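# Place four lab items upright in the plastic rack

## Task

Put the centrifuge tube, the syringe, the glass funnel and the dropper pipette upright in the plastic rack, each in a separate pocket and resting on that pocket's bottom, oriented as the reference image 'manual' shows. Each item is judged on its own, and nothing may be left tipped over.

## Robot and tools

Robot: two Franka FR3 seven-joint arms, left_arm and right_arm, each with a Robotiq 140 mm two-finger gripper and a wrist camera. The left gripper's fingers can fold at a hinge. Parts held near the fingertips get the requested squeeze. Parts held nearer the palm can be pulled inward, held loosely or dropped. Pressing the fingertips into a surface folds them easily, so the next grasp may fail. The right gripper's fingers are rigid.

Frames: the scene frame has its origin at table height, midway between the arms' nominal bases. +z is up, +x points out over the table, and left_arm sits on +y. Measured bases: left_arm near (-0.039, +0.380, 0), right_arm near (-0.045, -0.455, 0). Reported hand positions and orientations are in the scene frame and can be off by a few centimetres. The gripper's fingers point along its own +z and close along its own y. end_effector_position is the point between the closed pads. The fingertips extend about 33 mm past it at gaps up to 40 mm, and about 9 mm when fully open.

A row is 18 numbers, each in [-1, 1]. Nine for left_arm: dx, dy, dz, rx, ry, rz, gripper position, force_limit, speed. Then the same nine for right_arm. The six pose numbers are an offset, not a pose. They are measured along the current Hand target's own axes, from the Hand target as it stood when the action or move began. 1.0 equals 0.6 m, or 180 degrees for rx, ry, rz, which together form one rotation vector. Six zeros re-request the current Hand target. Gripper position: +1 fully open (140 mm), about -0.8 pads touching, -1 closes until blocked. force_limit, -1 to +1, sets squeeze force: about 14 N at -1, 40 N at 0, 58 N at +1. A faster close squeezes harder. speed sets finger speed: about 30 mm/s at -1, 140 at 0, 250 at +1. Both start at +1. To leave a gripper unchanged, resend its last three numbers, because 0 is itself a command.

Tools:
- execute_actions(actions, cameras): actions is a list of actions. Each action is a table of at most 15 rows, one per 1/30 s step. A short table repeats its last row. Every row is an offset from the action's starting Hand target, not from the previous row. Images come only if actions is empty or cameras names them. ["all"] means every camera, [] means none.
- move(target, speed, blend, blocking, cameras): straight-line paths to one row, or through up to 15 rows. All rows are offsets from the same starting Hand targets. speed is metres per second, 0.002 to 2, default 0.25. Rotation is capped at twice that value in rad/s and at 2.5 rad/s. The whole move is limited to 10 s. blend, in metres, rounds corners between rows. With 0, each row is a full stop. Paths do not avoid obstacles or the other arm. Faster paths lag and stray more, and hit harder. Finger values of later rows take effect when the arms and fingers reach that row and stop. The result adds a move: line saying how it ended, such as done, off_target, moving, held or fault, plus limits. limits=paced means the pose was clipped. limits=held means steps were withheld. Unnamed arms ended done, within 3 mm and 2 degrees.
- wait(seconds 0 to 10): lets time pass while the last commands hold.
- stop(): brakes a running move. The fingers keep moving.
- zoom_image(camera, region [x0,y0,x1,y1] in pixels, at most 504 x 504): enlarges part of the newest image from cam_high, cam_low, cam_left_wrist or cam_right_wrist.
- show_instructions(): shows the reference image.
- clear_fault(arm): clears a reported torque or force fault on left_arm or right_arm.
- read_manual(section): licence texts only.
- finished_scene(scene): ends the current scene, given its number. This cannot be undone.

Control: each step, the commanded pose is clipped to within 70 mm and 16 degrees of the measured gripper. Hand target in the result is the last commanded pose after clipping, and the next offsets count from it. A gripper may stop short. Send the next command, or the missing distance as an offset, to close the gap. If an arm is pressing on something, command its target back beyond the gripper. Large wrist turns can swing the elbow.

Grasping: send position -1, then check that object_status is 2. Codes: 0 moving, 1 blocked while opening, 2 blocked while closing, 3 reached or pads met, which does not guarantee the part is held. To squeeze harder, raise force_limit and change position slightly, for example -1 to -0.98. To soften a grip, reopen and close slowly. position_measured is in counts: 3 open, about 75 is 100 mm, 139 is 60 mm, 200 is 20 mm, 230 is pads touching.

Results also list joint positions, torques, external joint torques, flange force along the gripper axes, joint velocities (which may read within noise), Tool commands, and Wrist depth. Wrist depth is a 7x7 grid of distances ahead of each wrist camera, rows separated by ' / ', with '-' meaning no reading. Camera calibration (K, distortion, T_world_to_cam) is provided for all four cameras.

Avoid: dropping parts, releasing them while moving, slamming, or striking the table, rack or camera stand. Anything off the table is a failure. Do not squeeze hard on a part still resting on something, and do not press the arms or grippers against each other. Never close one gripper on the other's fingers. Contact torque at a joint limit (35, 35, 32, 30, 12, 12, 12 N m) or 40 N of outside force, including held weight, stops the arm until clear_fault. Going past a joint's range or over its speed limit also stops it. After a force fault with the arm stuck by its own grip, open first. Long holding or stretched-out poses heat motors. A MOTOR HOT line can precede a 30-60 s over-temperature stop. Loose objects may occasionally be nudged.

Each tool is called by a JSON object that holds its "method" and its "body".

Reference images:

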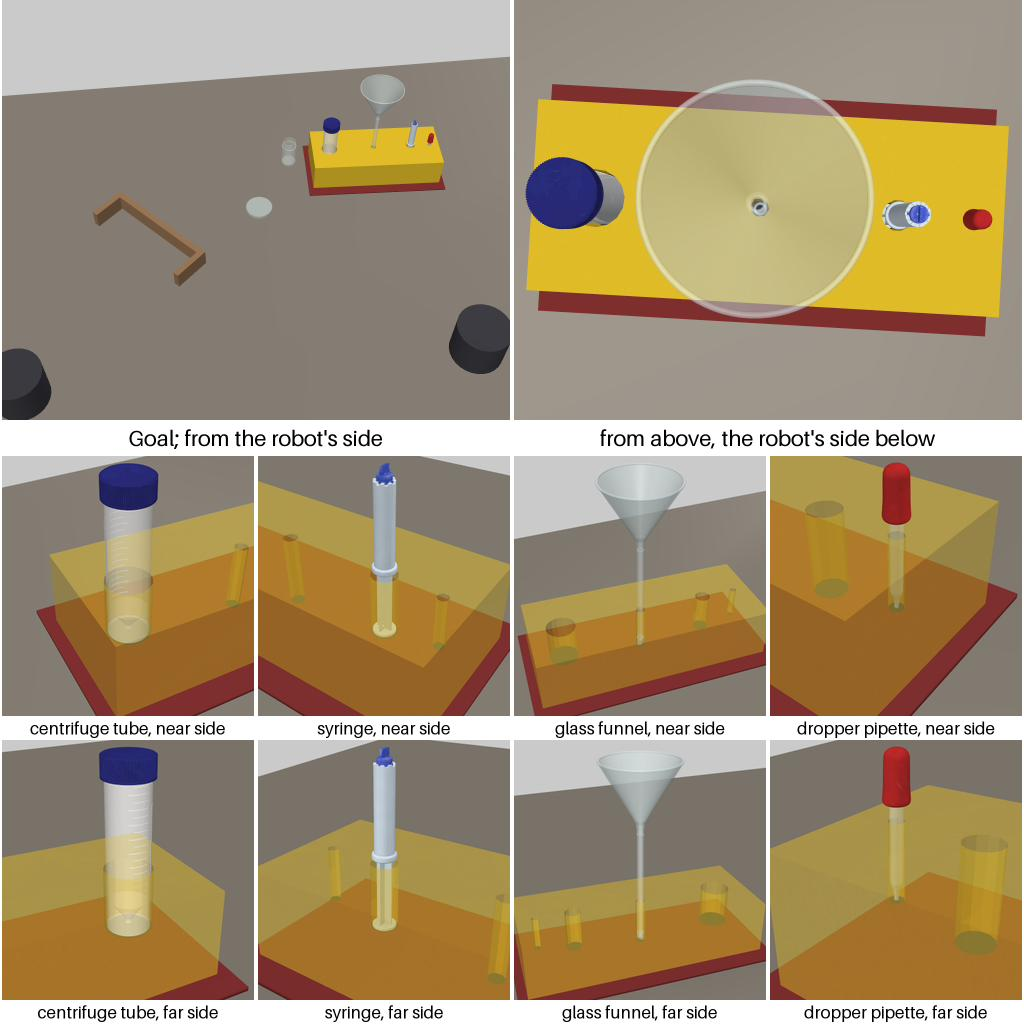

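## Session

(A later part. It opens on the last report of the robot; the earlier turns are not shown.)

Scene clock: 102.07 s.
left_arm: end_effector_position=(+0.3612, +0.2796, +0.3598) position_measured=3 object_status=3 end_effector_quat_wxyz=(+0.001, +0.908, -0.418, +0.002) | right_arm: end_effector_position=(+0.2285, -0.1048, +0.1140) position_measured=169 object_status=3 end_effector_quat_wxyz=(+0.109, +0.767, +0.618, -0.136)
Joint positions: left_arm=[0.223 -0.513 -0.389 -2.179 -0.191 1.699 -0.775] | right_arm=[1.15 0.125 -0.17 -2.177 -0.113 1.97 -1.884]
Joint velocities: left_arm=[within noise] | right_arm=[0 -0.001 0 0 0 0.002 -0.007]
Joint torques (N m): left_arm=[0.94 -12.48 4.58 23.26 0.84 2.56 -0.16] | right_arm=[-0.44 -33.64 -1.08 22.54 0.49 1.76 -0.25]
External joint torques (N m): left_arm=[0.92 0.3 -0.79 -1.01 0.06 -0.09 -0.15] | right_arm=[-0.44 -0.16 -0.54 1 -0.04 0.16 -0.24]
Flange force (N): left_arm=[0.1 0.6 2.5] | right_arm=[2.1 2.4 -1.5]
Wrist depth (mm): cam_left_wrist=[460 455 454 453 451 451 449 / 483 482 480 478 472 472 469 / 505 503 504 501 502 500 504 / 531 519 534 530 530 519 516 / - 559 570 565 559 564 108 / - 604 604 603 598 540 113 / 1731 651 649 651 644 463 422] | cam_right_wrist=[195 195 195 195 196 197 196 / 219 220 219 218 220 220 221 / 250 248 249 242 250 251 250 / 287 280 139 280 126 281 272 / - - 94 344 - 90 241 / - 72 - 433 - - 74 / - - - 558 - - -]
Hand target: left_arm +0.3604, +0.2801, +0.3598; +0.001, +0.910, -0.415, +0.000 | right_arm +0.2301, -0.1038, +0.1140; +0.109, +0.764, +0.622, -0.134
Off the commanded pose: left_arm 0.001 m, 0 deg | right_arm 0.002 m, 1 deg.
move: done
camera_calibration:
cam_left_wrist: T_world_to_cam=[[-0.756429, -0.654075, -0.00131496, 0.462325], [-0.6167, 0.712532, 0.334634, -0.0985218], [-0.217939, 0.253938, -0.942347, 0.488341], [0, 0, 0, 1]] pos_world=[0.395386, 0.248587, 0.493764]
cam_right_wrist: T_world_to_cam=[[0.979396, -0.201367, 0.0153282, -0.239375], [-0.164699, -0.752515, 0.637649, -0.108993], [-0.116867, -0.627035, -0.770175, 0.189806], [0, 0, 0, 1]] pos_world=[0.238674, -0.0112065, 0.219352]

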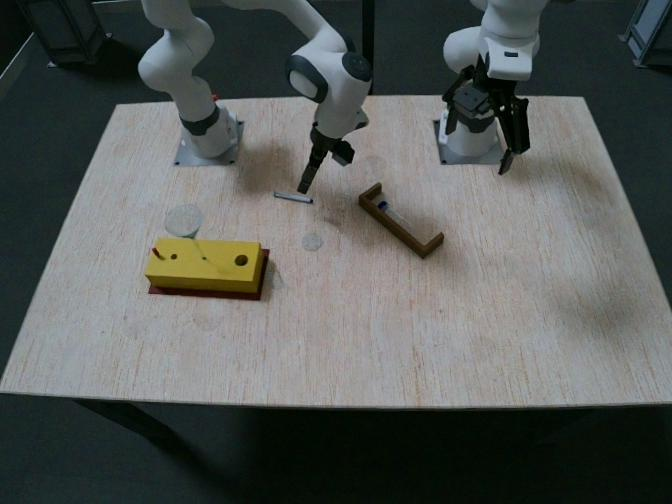

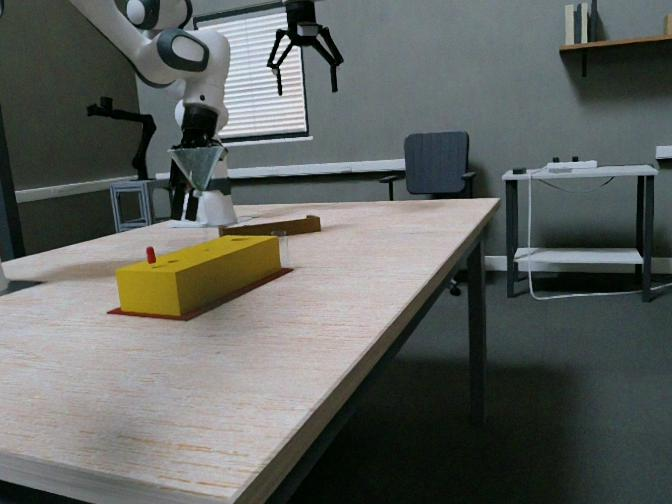

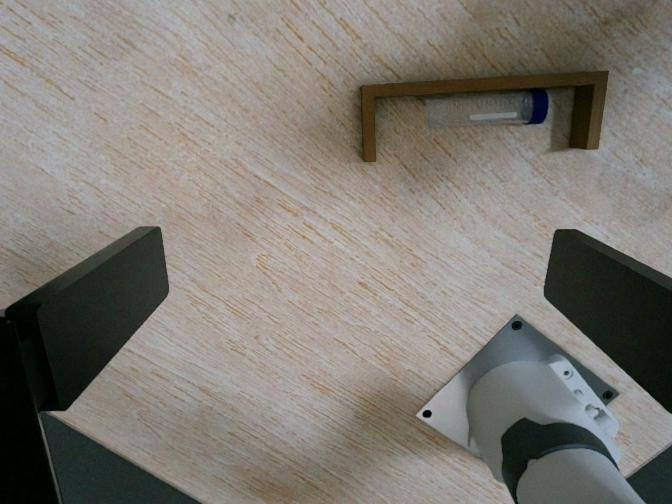

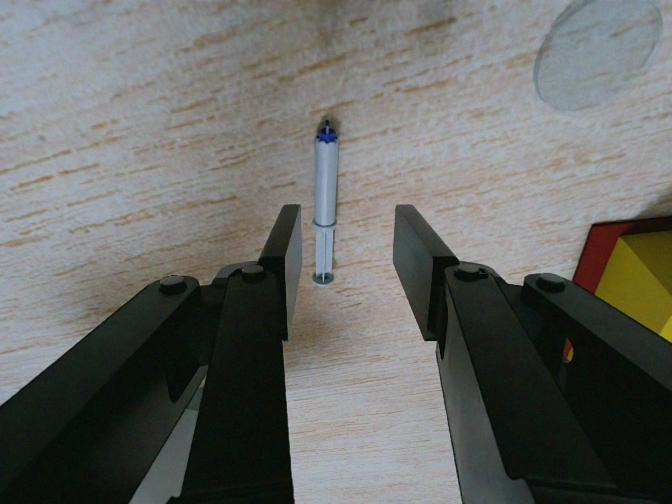

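{"method": "move", "body": {"target": [[0, 0, 0, 0, 0, 0, 1, -0.01, 0, 0.0085, -0.0175, 0.1327, 0.0029, 0, 0.0081, -0.32, -0.2, -1], [0, 0, 0, 0, 0, 0, 1, -0.01, 0, 0.0085, -0.0175, 0.1327, 0.0029, 0, 0.0081, -1, -0.2, -1]], "speed": 0.08, "cameras": ["cam_right_wrist", "cam_left_wrist"]}}

{"method": "zoom_image", "body": {"camera": "cam_right_wrist", "region": [260, 120, 440, 320]}}

{"method": "zoom_image", "body": {"camera": "cam_left_wrist", "region": [340, 40, 640, 190]}}

Scene clock: 105.93 s.
left_arm: end_effector_position=(+0.3612, +0.2796, +0.3598) position_measured=3 object_status=3 end_effector_quat_wxyz=(+0.001, +0.909, -0.417, +0.002) | right_arm: end_effector_position=(+0.2154, -0.1234, +0.0384) position_measured=212 object_status=0 end_effector_quat_wxyz=(+0.108, +0.769, +0.615, -0.136)
Joint positions: left_arm=[0.223 -0.513 -0.389 -2.179 -0.191 1.699 -0.776] | right_arm=[1.15 0.205 -0.173 -2.301 -0.106 2.174 -1.867]
Joint torques (N m): left_arm=[0.68 -12.39 4.76 23.25 0.88 2.57 -0.11] | right_arm=[-0.19 -34.06 -1.87 19.35 0.73 1.76 0.12]
External joint torques (N m): left_arm=[0.73 0.38 -0.51 -0.96 0.1 -0.06 -0.11] | right_arm=[-0.22 -0.15 -1.03 0.06 0.25 0.12 0.13]
Flange force (N): left_arm=[-0.1 0.2 2.3] | right_arm=[-0.6 0.7 0.2]
Wrist depth (mm): cam_left_wrist=[456 458 451 453 451 449 447 / 482 477 477 473 473 472 471 / 508 507 505 502 501 501 500 / 529 524 535 530 529 518 515 / - 563 568 561 564 563 107 / - 606 604 603 598 541 112 / 1692 653 647 647 645 458 425] | cam_right_wrist=[130 130 127 127 127 127 128 / 142 142 142 143 143 144 143 / 161 162 162 158 163 163 163 / 187 188 182 160 177 189 190 / 215 - 90 203 90 83 217 / - 65 - - - 75 - / - - - - - - -]
Hand target: left_arm +0.3604, +0.2801, +0.3598; +0.001, +0.910, -0.415, +0.000 | right_arm +0.2152, -0.1235, +0.0374; +0.107, +0.772, +0.611, -0.136
Off the commanded pose: left_arm 0.001 m, 0 deg | right_arm 0.001 m, 1 deg.
move: done
camera_calibration:
cam_left_wrist: T_world_to_cam=[[-0.755798, -0.654803, -0.00134931, 0.462267], [-0.617391, 0.711926, 0.334648, -0.0981023], [-0.218168, 0.253759, -0.942342, 0.488475], [0, 0, 0, 1]] pos_world=[0.395382, 0.248581, 0.493764]
cam_right_wrist: T_world_to_cam=[[0.977904, -0.208573, 0.0141702, -0.229679], [-0.169686, -0.752336, 0.636551, -0.0757954], [-0.122106, -0.62489, -0.771105, 0.119764], [0, 0, 0, 1]] pos_world=[0.226366, -0.0300889, 0.143853]
Images, in order (width x height): cam_left_wrist 672x504, cam_right_wrist 672x504.

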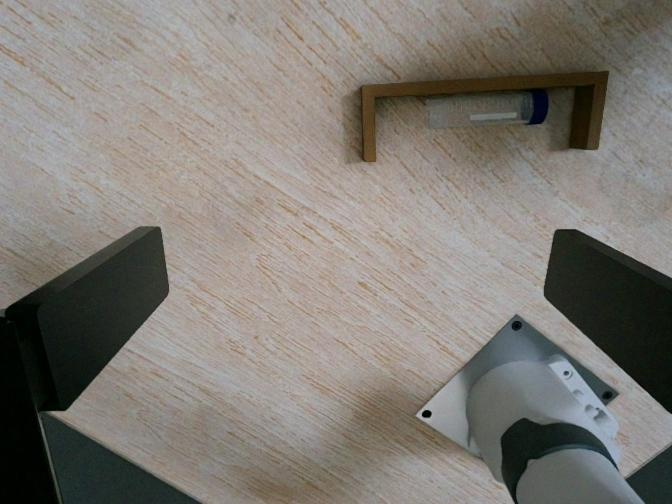

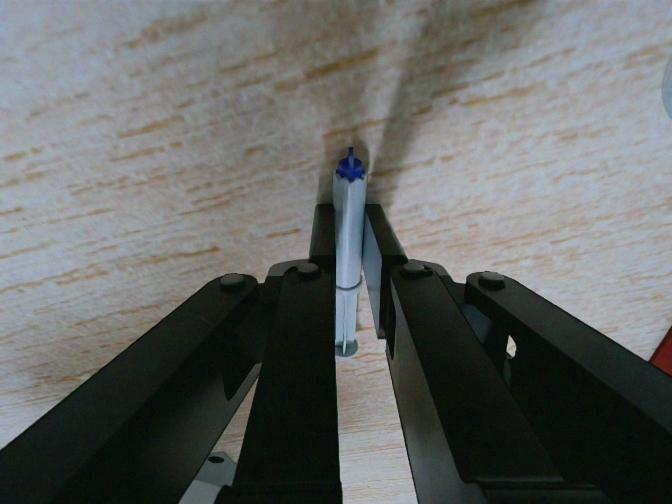

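Scaled by 2.520 from the camera's 672x504 image, which has a finer 960x720 frame.

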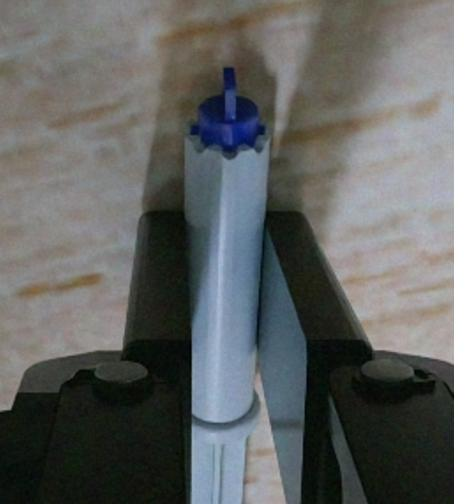

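Scaled by 1.680 from the camera's 672x504 image, which has a finer 960x720 frame.

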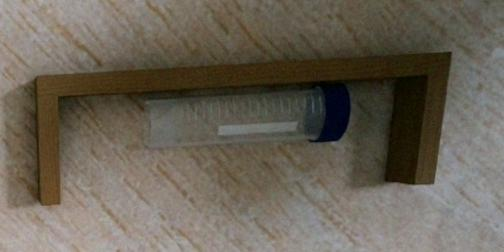

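{"method": "move", "body": {"target": [[0, 0, 0, 0, 0, 0, -0.32, -0.01, 0, -0.0682, -0.0002, -0.1877, 0, 0, 0, -1, -0.2, -1], [0, 0, 0, 0, 0, 0, -0.32, -0.01, 0, -0.4902, 0.2273, -0.3225, 0.2511, 0.0007, 0.6915, -1, -0.2, -1], [0.1073, 0.1027, 0.2667, 0, 0, 0.483, -0.32, -0.01, 0, -0.7582, 0.397, -0.2257, -0.0908, 0.4134, -0.7817, -1, -0.2, -1]], "speed": [0.15, 0.45, 0.45], "blend": [0.03, 0.03, 0], "cameras": ["cam_high", "cam_left_wrist", "cam_right_wrist"]}}

Scene clock: 117.50 s.
left_arm: end_effector_position=(+0.3554, +0.1916, +0.2001) position_measured=169 object_status=3 end_effector_quat_wxyz=(-0.001, -0.378, +0.926, +0.001) | right_arm: end_effector_position=(+0.3599, -0.5510, +0.3191) position_measured=212 object_status=2 end_effector_quat_wxyz=(-0.300, -0.347, +0.837, +0.298)
Joint positions: left_arm=[-0.312 -0.311 -0.157 -2.454 -0.057 2.143 0.393] | right_arm=[0.069 0.481 -0.495 -1.323 0.201 0.875 0.364]
Joint velocities: left_arm=[0 0 -0.001 0 -0.001 0 0.005] | right_arm=[-0.001 -0.002 0.001 0.001 -0.001 -0.001 0.004]
Joint torques (N m): left_arm=[-0.13 -20.52 0.98 22.09 0.55 2.91 0.46] | right_arm=[0.24 -42.75 -6.8 22.37 0.93 -0.64 0.3]
External joint torques (N m): left_arm=[-0.03 -0.16 0.03 -1.52 -0.07 0.4 0.46] | right_arm=[0.34 -0.05 -1.13 0.96 0.29 -0.27 0.22]
Flange force (N): left_arm=[1.0 5.2 3.3] | right_arm=[-1.6 -0.6 -6.4]
Wrist depth (mm): cam_left_wrist=[305 305 304 301 303 302 301 / 322 322 322 321 319 318 317 / 342 341 341 336 338 335 336 / 364 363 352 360 170 356 356 / 376 79 90 384 121 91 370 / - - 63 412 - 63 - / - - - 443 - - 66] | cam_right_wrist=[360 417 501 536 430 379 341 / 355 407 493 562 828 3144 2646 / 353 405 491 553 851 3338 3238 / 350 403 466 139 789 3238 2972 / 338 - 90 203 90 83 861 / - 65 - - - 75 - / - - - - - - -]
Hand target: left_arm +0.3560, +0.1909, +0.1998; -0.001, -0.375, +0.927, +0.000 | right_arm +0.3598, -0.5496, +0.3195; -0.302, -0.344, +0.837, +0.299
Off the commanded pose: left_arm 0.001 m, 0 deg | right_arm 0.001 m, 0 deg.
move: done; blend cut to 0 m at target 1; limits=paced
camera_calibration:
cam_left_wrist: T_world_to_cam=[[-0.703696, 0.710499, 0.0017549, 0.11939], [0.669457, 0.662215, 0.3366, -0.433874], [0.237992, 0.238039, -0.941646, 0.199707], [0, 0, 0, 1]] pos_world=[0.326945, 0.154954, 0.333886]
cam_right_wrist: T_world_to_cam=[[-0.391282, 0.571738, 0.72112, 0.232969], [0.783614, 0.617871, -0.0646861, 0.084059], [-0.482543, 0.539769, -0.689784, 0.832215], [0, 0, 0, 1]] pos_world=[0.426866, -0.634338, 0.411487]
Images, in order (width x height): cam_high 672x504, cam_left_wrist 672x504, cam_right_wrist 672x504.

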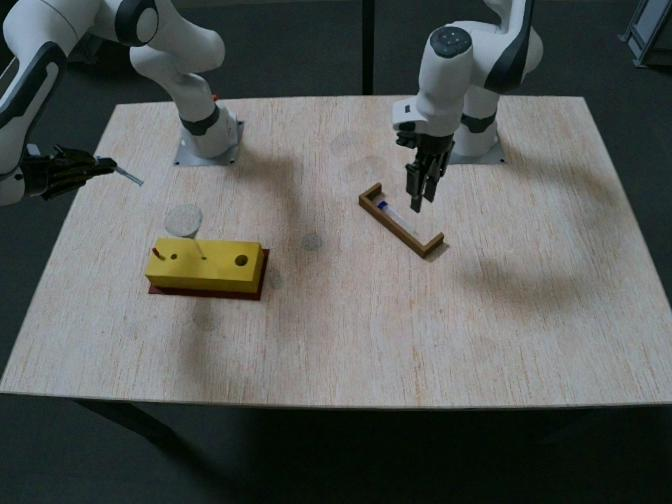

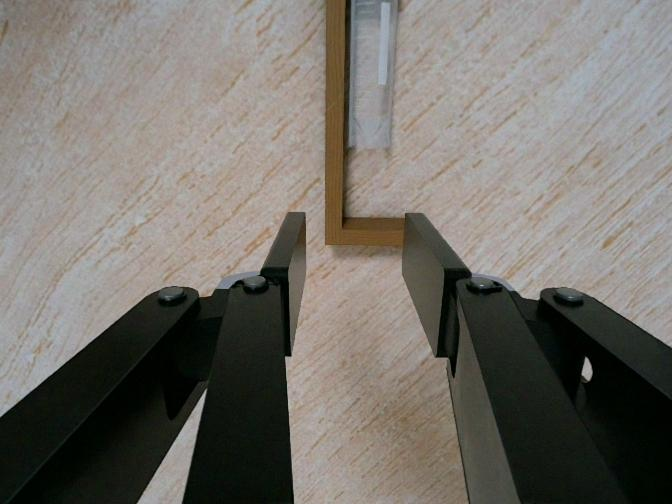

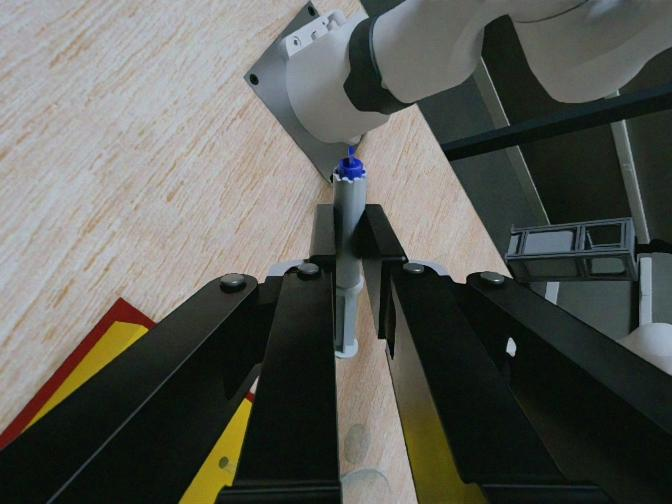

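{"method": "move", "body": {"target": [-0.0183,-0.0133,0.15,0,0,0,-0.32,-0.01,0,-0.2168,-0.0862,-0.0018,-0.2118,0,0.4529,-1,-0.2,-1], "speed": 0.35, "cameras": ["cam_high","cam_low","cam_left_wrist","cam_right_wrist"]}}

Scene clock: 125.00 s.
left_arm: end_effector_position=(+0.3680, +0.1914, +0.1103) position_measured=169 object_status=3 end_effector_quat_wxyz=(-0.002, -0.374, +0.927, +0.000) | right_arm: end_effector_position=(+0.4569, -0.4826, +0.2440) position_measured=212 object_status=2 end_effector_quat_wxyz=(-0.505, +0.382, +0.725, +0.270)
Joint positions: left_arm=[-0.307 -0.13 -0.157 -2.53 -0.034 2.398 0.395] | right_arm=[0.058 1.054 -0.961 -1.06 1.194 0.587 1.964]
Joint velocities: left_arm=[within noise] | right_arm=[0.001 0.001 -0.001 0 -0.001 0 0.006]
Joint torques (N m): left_arm=[0.86 -24.02 0.22 20.02 0.89 2.91 0.13] | right_arm=[-0.26 -51.77 -15.52 16.08 2.28 -1.67 0.35]
External joint torques (N m): left_arm=[0.94 0.58 -0.15 -1.43 0.39 0.37 0.13] | right_arm=[-0.02 -0.28 -0.68 1.08 0.24 -0.24 0.33]
Flange force (N): left_arm=[-0.1 2.9 3.6] | right_arm=[-0.6 4.6 -7.9]
Wrist depth (mm): cam_left_wrist=[223 222 222 219 220 220 219 / 236 234 233 232 233 232 231 / 249 249 247 246 246 246 245 / 265 264 258 228 171 259 259 / 279 78 90 279 122 91 268 / - - 63 299 - 63 - / - - - 321 - - 66] | cam_right_wrist=[- - 3338 982 1323 625 2583 / 1903 3013 952 943 982 908 969 / 493 676 678 646 691 691 700 / 483 530 556 139 430 540 545 / 449 - 90 203 90 83 458 / - 65 - - - 75 - / - - - - - - -]
Hand target: left_arm +0.3693, +0.1927, +0.1098; -0.001, -0.375, +0.927, +0.000 | right_arm +0.4567, -0.4817, +0.2446; -0.508, +0.383, +0.723, +0.269
Off the commanded pose: left_arm 0.002 m, 0 deg | right_arm 0.001 m, 0 deg.
move: done
camera_calibration:
cam_left_wrist: T_world_to_cam=[[-0.696755, 0.717309, 0.000467399, 0.124819], [0.676024, 0.656436, 0.334788, -0.413018], [0.23984, 0.233582, -0.942293, 0.112443], [0, 0, 0, 1]] pos_world=[0.33921, 0.155322, 0.244169]
cam_right_wrist: T_world_to_cam=[[0.835807, 0.548747, 0.0174195, -0.114125], [0.361181, -0.525672, -0.770206, -0.225809], [-0.413491, 0.650035, -0.637558, 0.799146], [0, 0, 0, 1]] pos_world=[0.507384, -0.575548, 0.33757]

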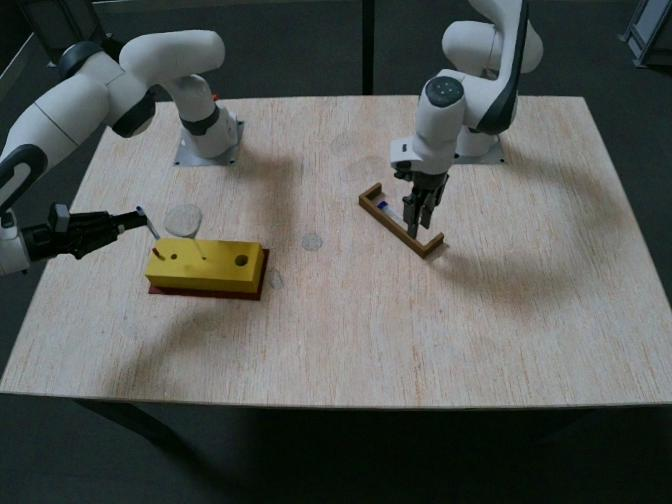

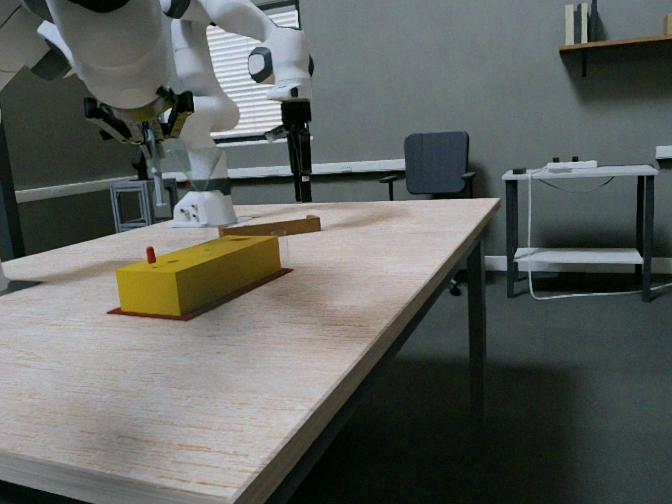

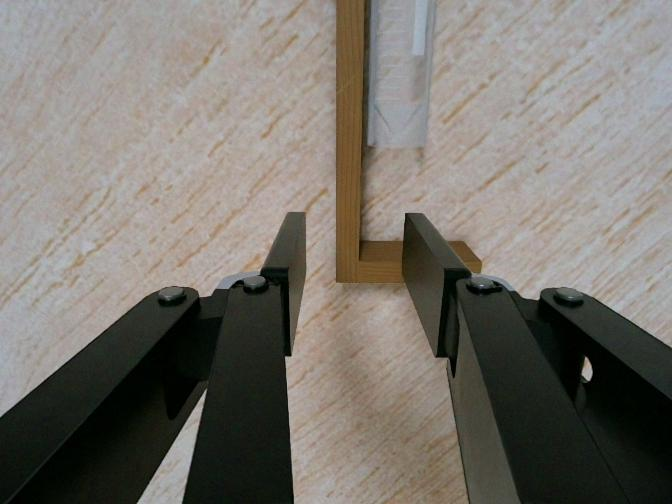

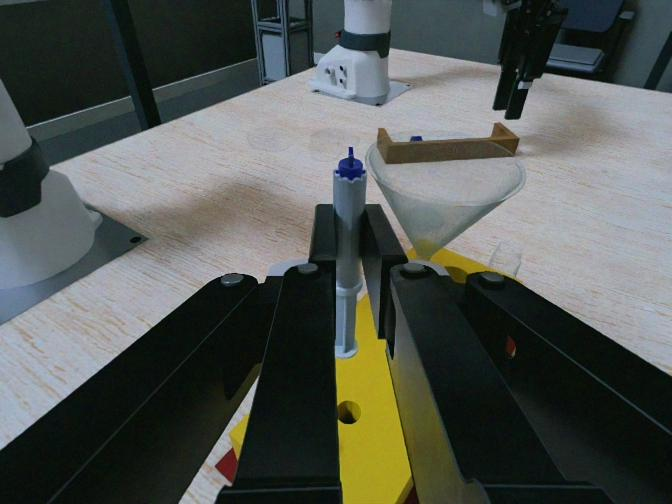

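{"method": "zoom_image", "body": {"camera": "cam_right_wrist", "region": [290, 280, 410, 440]}}

{"method": "zoom_image", "body": {"camera": "cam_low", "region": [90, 90, 310, 330]}}

{"method": "zoom_image", "body": {"camera": "cam_high", "region": [110, 190, 290, 310]}}

Scaled by 3.150 from the camera's 672x504 image, which has a finer 960x720 frame.

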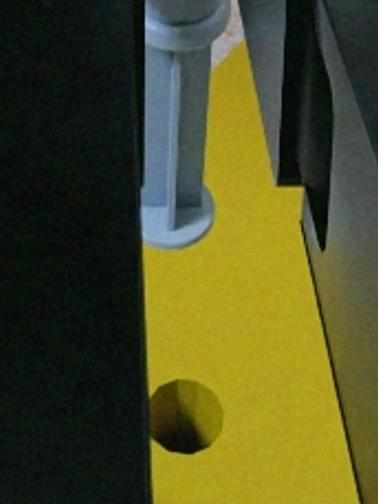

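Scaled by 2.100 from the camera's 672x504 image, which has a finer 960x720 frame.

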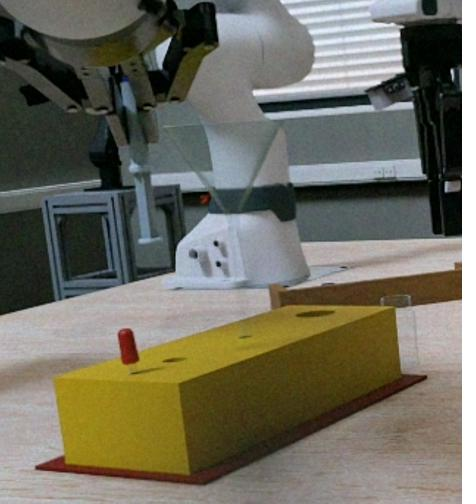

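Scaled by 2.800 from the camera's 672x504 image, which has a finer 960x720 frame.

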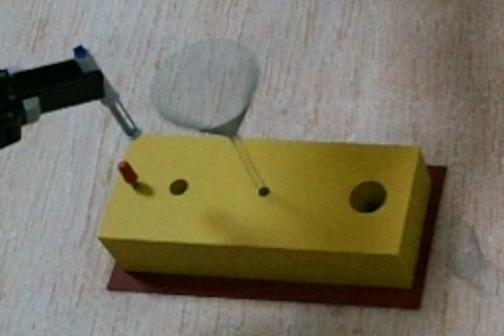

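{"method": "move", "body": {"target": [0,-0.0047,0.098,0,0,0,-0.32,-0.01,0,-0.0810,0.0085,0.0457,0,0,0,-1,-0.2,-1], "speed": 0.15, "cameras": ["cam_high","cam_low","cam_left_wrist","cam_right_wrist"]}}

{"method": "zoom_image", "body": {"camera": "cam_right_wrist", "region": [290, 280, 410, 440]}}

{"method": "zoom_image", "body": {"camera": "cam_low", "region": [90, 120, 250, 300]}}

{"method": "zoom_image", "body": {"camera": "cam_high", "region": [120, 200, 220, 290]}}

Scene clock: 128.93 s.
left_arm: end_effector_position=(+0.3691, +0.1904, +0.0507) position_measured=169 object_status=3 end_effector_quat_wxyz=(-0.003, -0.372, +0.928, +0.001) | right_arm: end_effector_position=(+0.4554, -0.4708, +0.1903) position_measured=212 object_status=2 end_effector_quat_wxyz=(-0.510, +0.385, +0.721, +0.267)
Joint positions: left_arm=[-0.307 0.012 -0.157 -2.558 -0.001 2.565 0.375] | right_arm=[0.102 1.112 -0.957 -1.126 1.188 0.654 1.907]
Joint velocities: left_arm=[-0.001 0 -0.002 -0.001 0 0.001 -0.004] | right_arm=[0 -0.001 0.001 -0.001 0.002 0 -0.007]
Joint torques (N m): left_arm=[0.37 -26.87 -0.4 18.37 0.8 2.91 -0.14] | right_arm=[0.01 -53 -17.28 14.65 1.84 -1.34 -0.32]
External joint torques (N m): left_arm=[0.44 0.27 -0.3 -0.67 0.39 0.4 -0.14] | right_arm=[0.04 -1.55 -1.29 0.09 -0.01 0.18 -0.35]
Flange force (N): left_arm=[0.7 1.3 2.4] | right_arm=[3.9 -4.5 4.9]
Wrist depth (mm): cam_left_wrist=[169 168 167 165 167 166 166 / 177 177 177 174 176 175 175 / 188 188 187 184 186 186 185 / 200 199 193 192 171 196 196 / - 79 90 205 142 91 204 / - - 63 225 - 63 - / - - - 242 - - 66] | cam_right_wrist=[- - 3287 943 1254 633 2614 / 2646 810 825 813 822 707 810 / 502 582 583 546 586 577 572 / 451 454 473 105 331 430 448 / 385 - 90 203 90 83 377 / - 65 - - - 75 - / - - - - - - -]
Hand target: left_arm +0.3712, +0.1907, +0.0510; -0.001, -0.375, +0.927, +0.000 | right_arm +0.4557, -0.4712, +0.1896; -0.508, +0.383, +0.723, +0.269
Off the commanded pose: left_arm 0.002 m, 0 deg | right_arm 0.001 m, 0 deg.
move: done
camera_calibration:
cam_left_wrist: T_world_to_cam=[[-0.693521, 0.720431, 0.00260547, 0.124385], [0.679647, 0.653052, 0.334069, -0.393774], [0.238973, 0.233455, -0.942545, 0.0567031], [0, 0, 0, 1]] pos_world=[0.340341, 0.154306, 0.184669]
cam_right_wrist: T_world_to_cam=[[0.837543, 0.546361, 0.00339839, -0.11759], [0.347382, -0.527698, -0.775152, -0.254233], [-0.421719, 0.650404, -0.631766, 0.759423], [0, 0, 0, 1]] pos_world=[0.507066, -0.563843, 0.283108]

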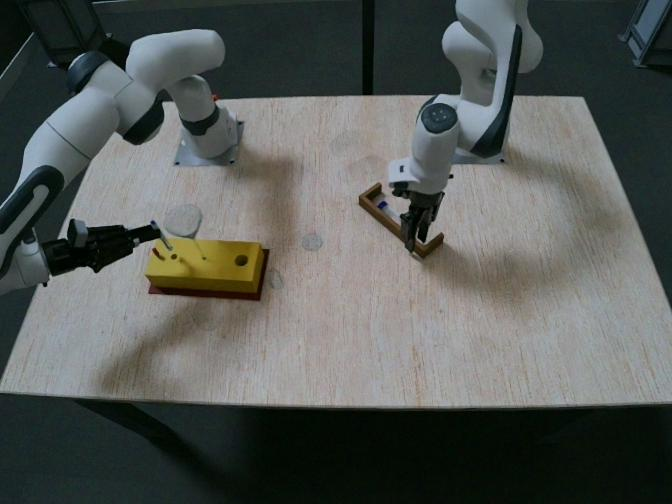

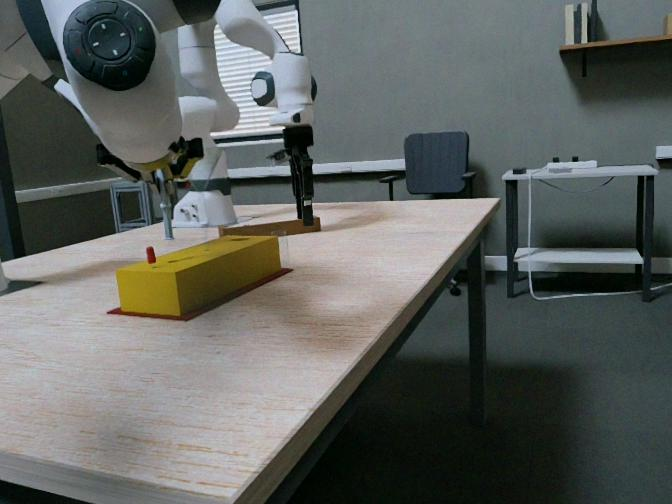

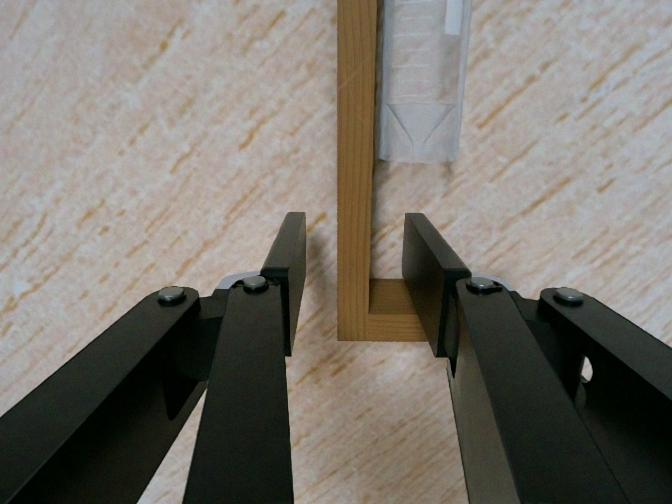

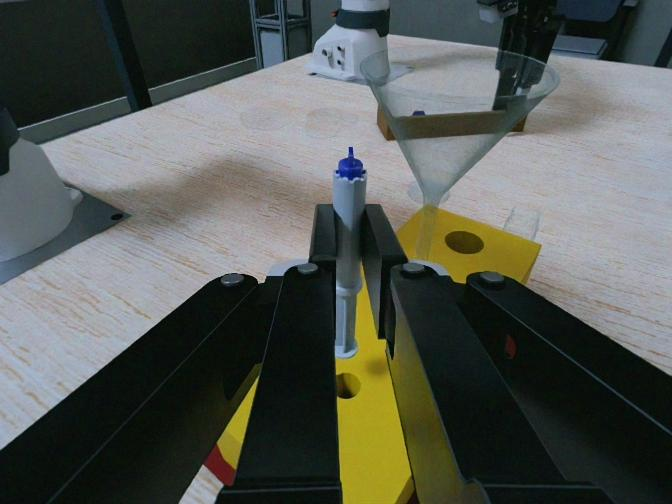

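Scaled by 3.150 from the camera's 672x504 image, which has a finer 960x720 frame.

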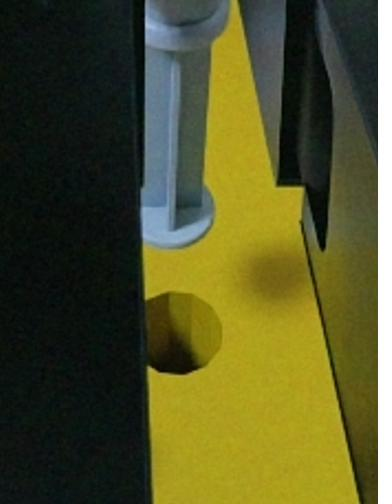

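Scaled by 2.800 from the camera's 672x504 image, which has a finer 960x720 frame.

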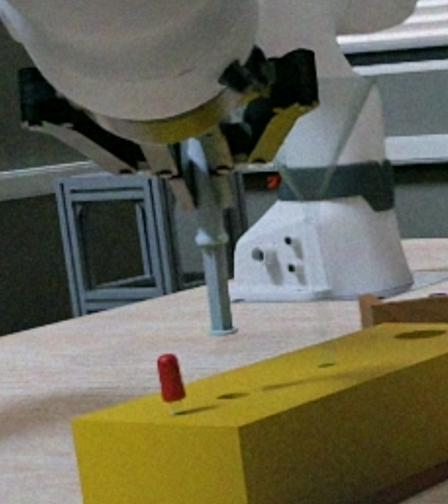

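Scaled by 5.040 from the camera's 672x504 image, which has a finer 960x720 frame.

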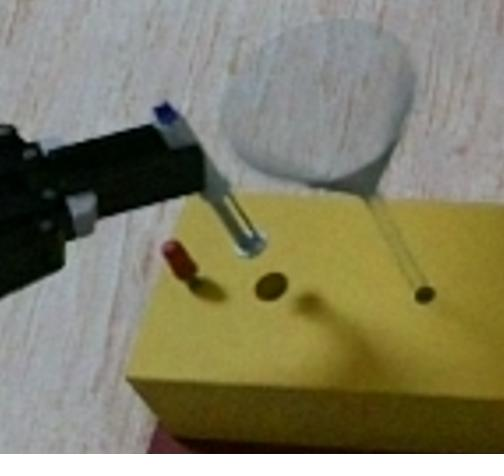

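{"method": "move", "body": {"target": [0,0,0,0,0,0,-1,-0.9,-1,-0.0434,0.0015,0.0124,0,0,0,-1,-0.2,-1], "speed": 0.12, "cameras": ["cam_high","cam_low","cam_left_wrist","cam_right_wrist"]}}

{"method": "zoom_image", "body": {"camera": "cam_right_wrist", "region": [300, 290, 400, 410]}}

{"method": "zoom_image", "body": {"camera": "cam_low", "region": [120, 160, 240, 290]}}

{"method": "zoom_image", "body": {"camera": "cam_high", "region": [140, 220, 210, 280]}}

Scene clock: 131.30 s.
left_arm: end_effector_position=(+0.3699, +0.1900, +0.0510) position_measured=212 object_status=2 end_effector_quat_wxyz=(-0.002, -0.373, +0.928, +0.000) | right_arm: end_effector_position=(+0.4561, -0.4721, +0.1632) position_measured=212 object_status=2 end_effector_quat_wxyz=(-0.511, +0.386, +0.721, +0.266)
Joint positions: left_arm=[-0.307 0.012 -0.157 -2.557 -0.001 2.567 0.372] | right_arm=[0.093 1.153 -0.942 -1.117 1.191 0.683 1.89]
Joint velocities: left_arm=[0.002 0 0.001 0 0.002 0.001 -0.005] | right_arm=[0 0 0.001 0 0 0.003 -0.003]
Joint torques (N m): left_arm=[1.5 -27.09 0.65 18.31 0.89 3.14 0.08] | right_arm=[-0.35 -52.9 -16.19 15.23 1.91 -1.38 -0.48]
External joint torques (N m): left_arm=[1.59 0.09 0.78 -0.84 0.48 0.6 0.08] | right_arm=[-0.2 -0.81 -0.06 0.88 0.13 0.15 -0.5]
Flange force (N): left_arm=[-1.7 3.4 2.6] | right_arm=[-0.6 1.0 -3.4]
Wrist depth (mm): cam_left_wrist=[169 168 168 164 167 166 166 / 178 178 177 173 176 175 175 / 188 188 187 185 186 185 185 / 200 199 199 155 194 197 196 / 213 207 84 166 90 89 208 / - 68 72 63 66 71 - / - 63 - - - - 62] | cam_right_wrist=[- 2972 3099 952 1090 960 2148 / 676 740 759 733 672 680 730 / 532 528 527 496 523 525 523 / 410 412 432 139 300 330 403 / 349 - - 203 90 83 343 / - 65 - - - 75 - / - - - - - - -]
Hand target: left_arm +0.3712, +0.1907, +0.0510; -0.001, -0.375, +0.927, +0.000 | right_arm +0.4575, -0.4722, +0.1626; -0.508, +0.383, +0.723, +0.269
Off the commanded pose: left_arm 0.001 m, 0 deg | right_arm 0.002 m, 1 deg.
move: done
camera_calibration:
cam_left_wrist: T_world_to_cam=[[-0.69584, 0.718196, 0.000461556, 0.126736], [0.676826, 0.655543, 0.334917, -0.393693], [0.240233, 0.233361, -0.942248, 0.0563271], [0, 0, 0, 1]] pos_world=[0.341118, 0.153917, 0.18487]
cam_right_wrist: T_world_to_cam=[[0.837211, 0.546879, -0.000479915, -0.116329], [0.345445, -0.529518, -0.774776, -0.276173], [-0.423963, 0.648486, -0.632235, 0.74362], [0, 0, 0, 1]] pos_world=[0.508063, -0.564848, 0.256114]

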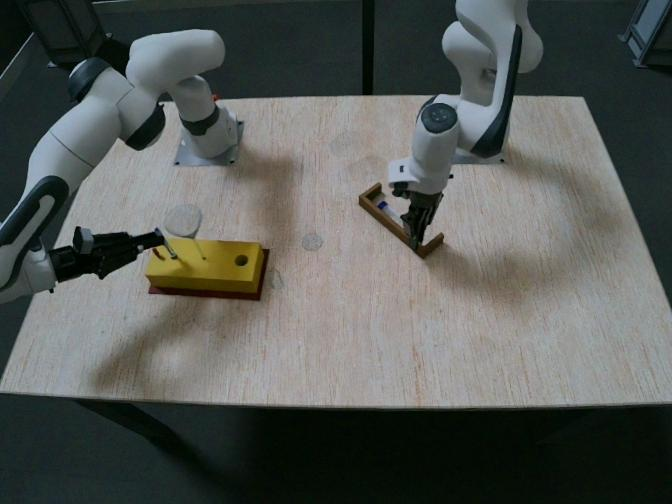

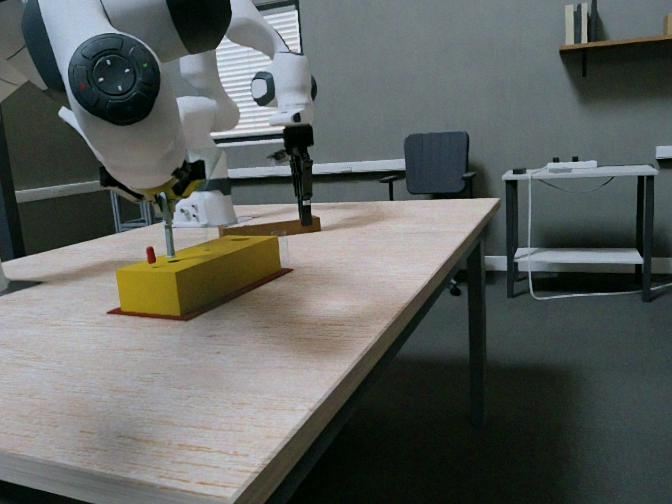

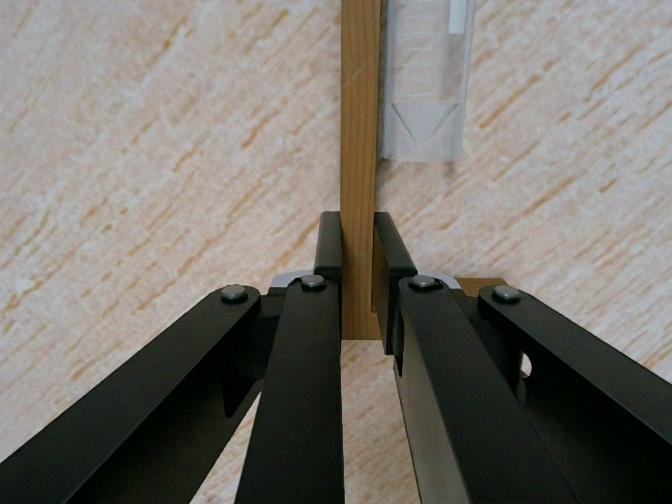

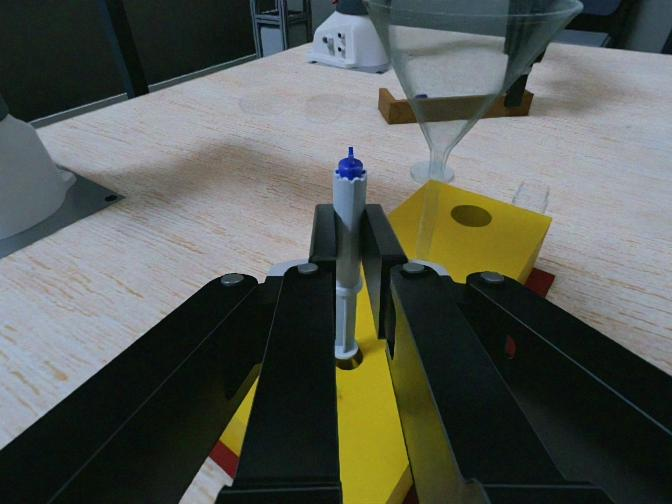

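Scaled by 4.200 from the camera's 672x504 image, which has a finer 960x720 frame.

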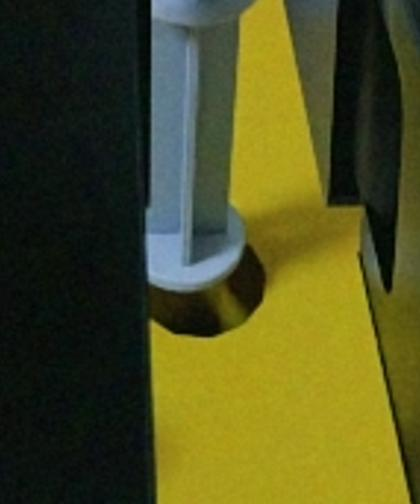

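Scaled by 3.877 from the camera's 672x504 image, which has a finer 960x720 frame.

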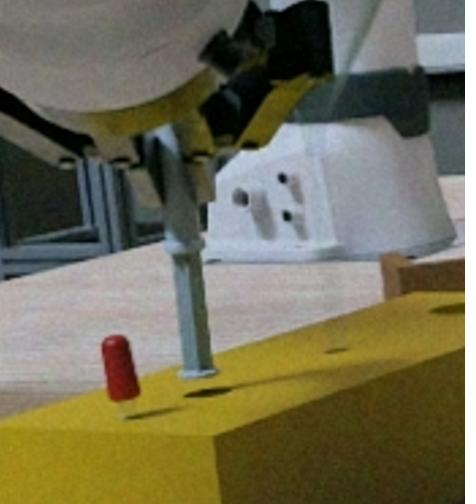

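Scaled by 7.200 from the camera's 672x504 image, which has a finer 960x720 frame.

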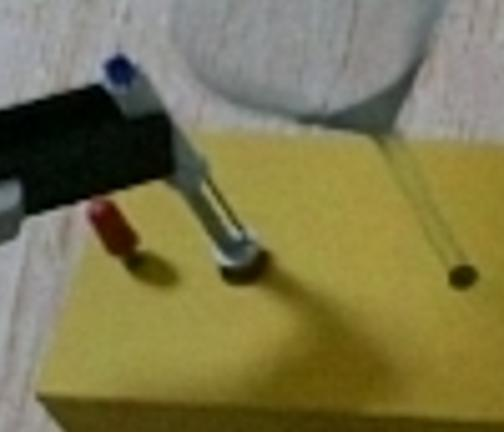

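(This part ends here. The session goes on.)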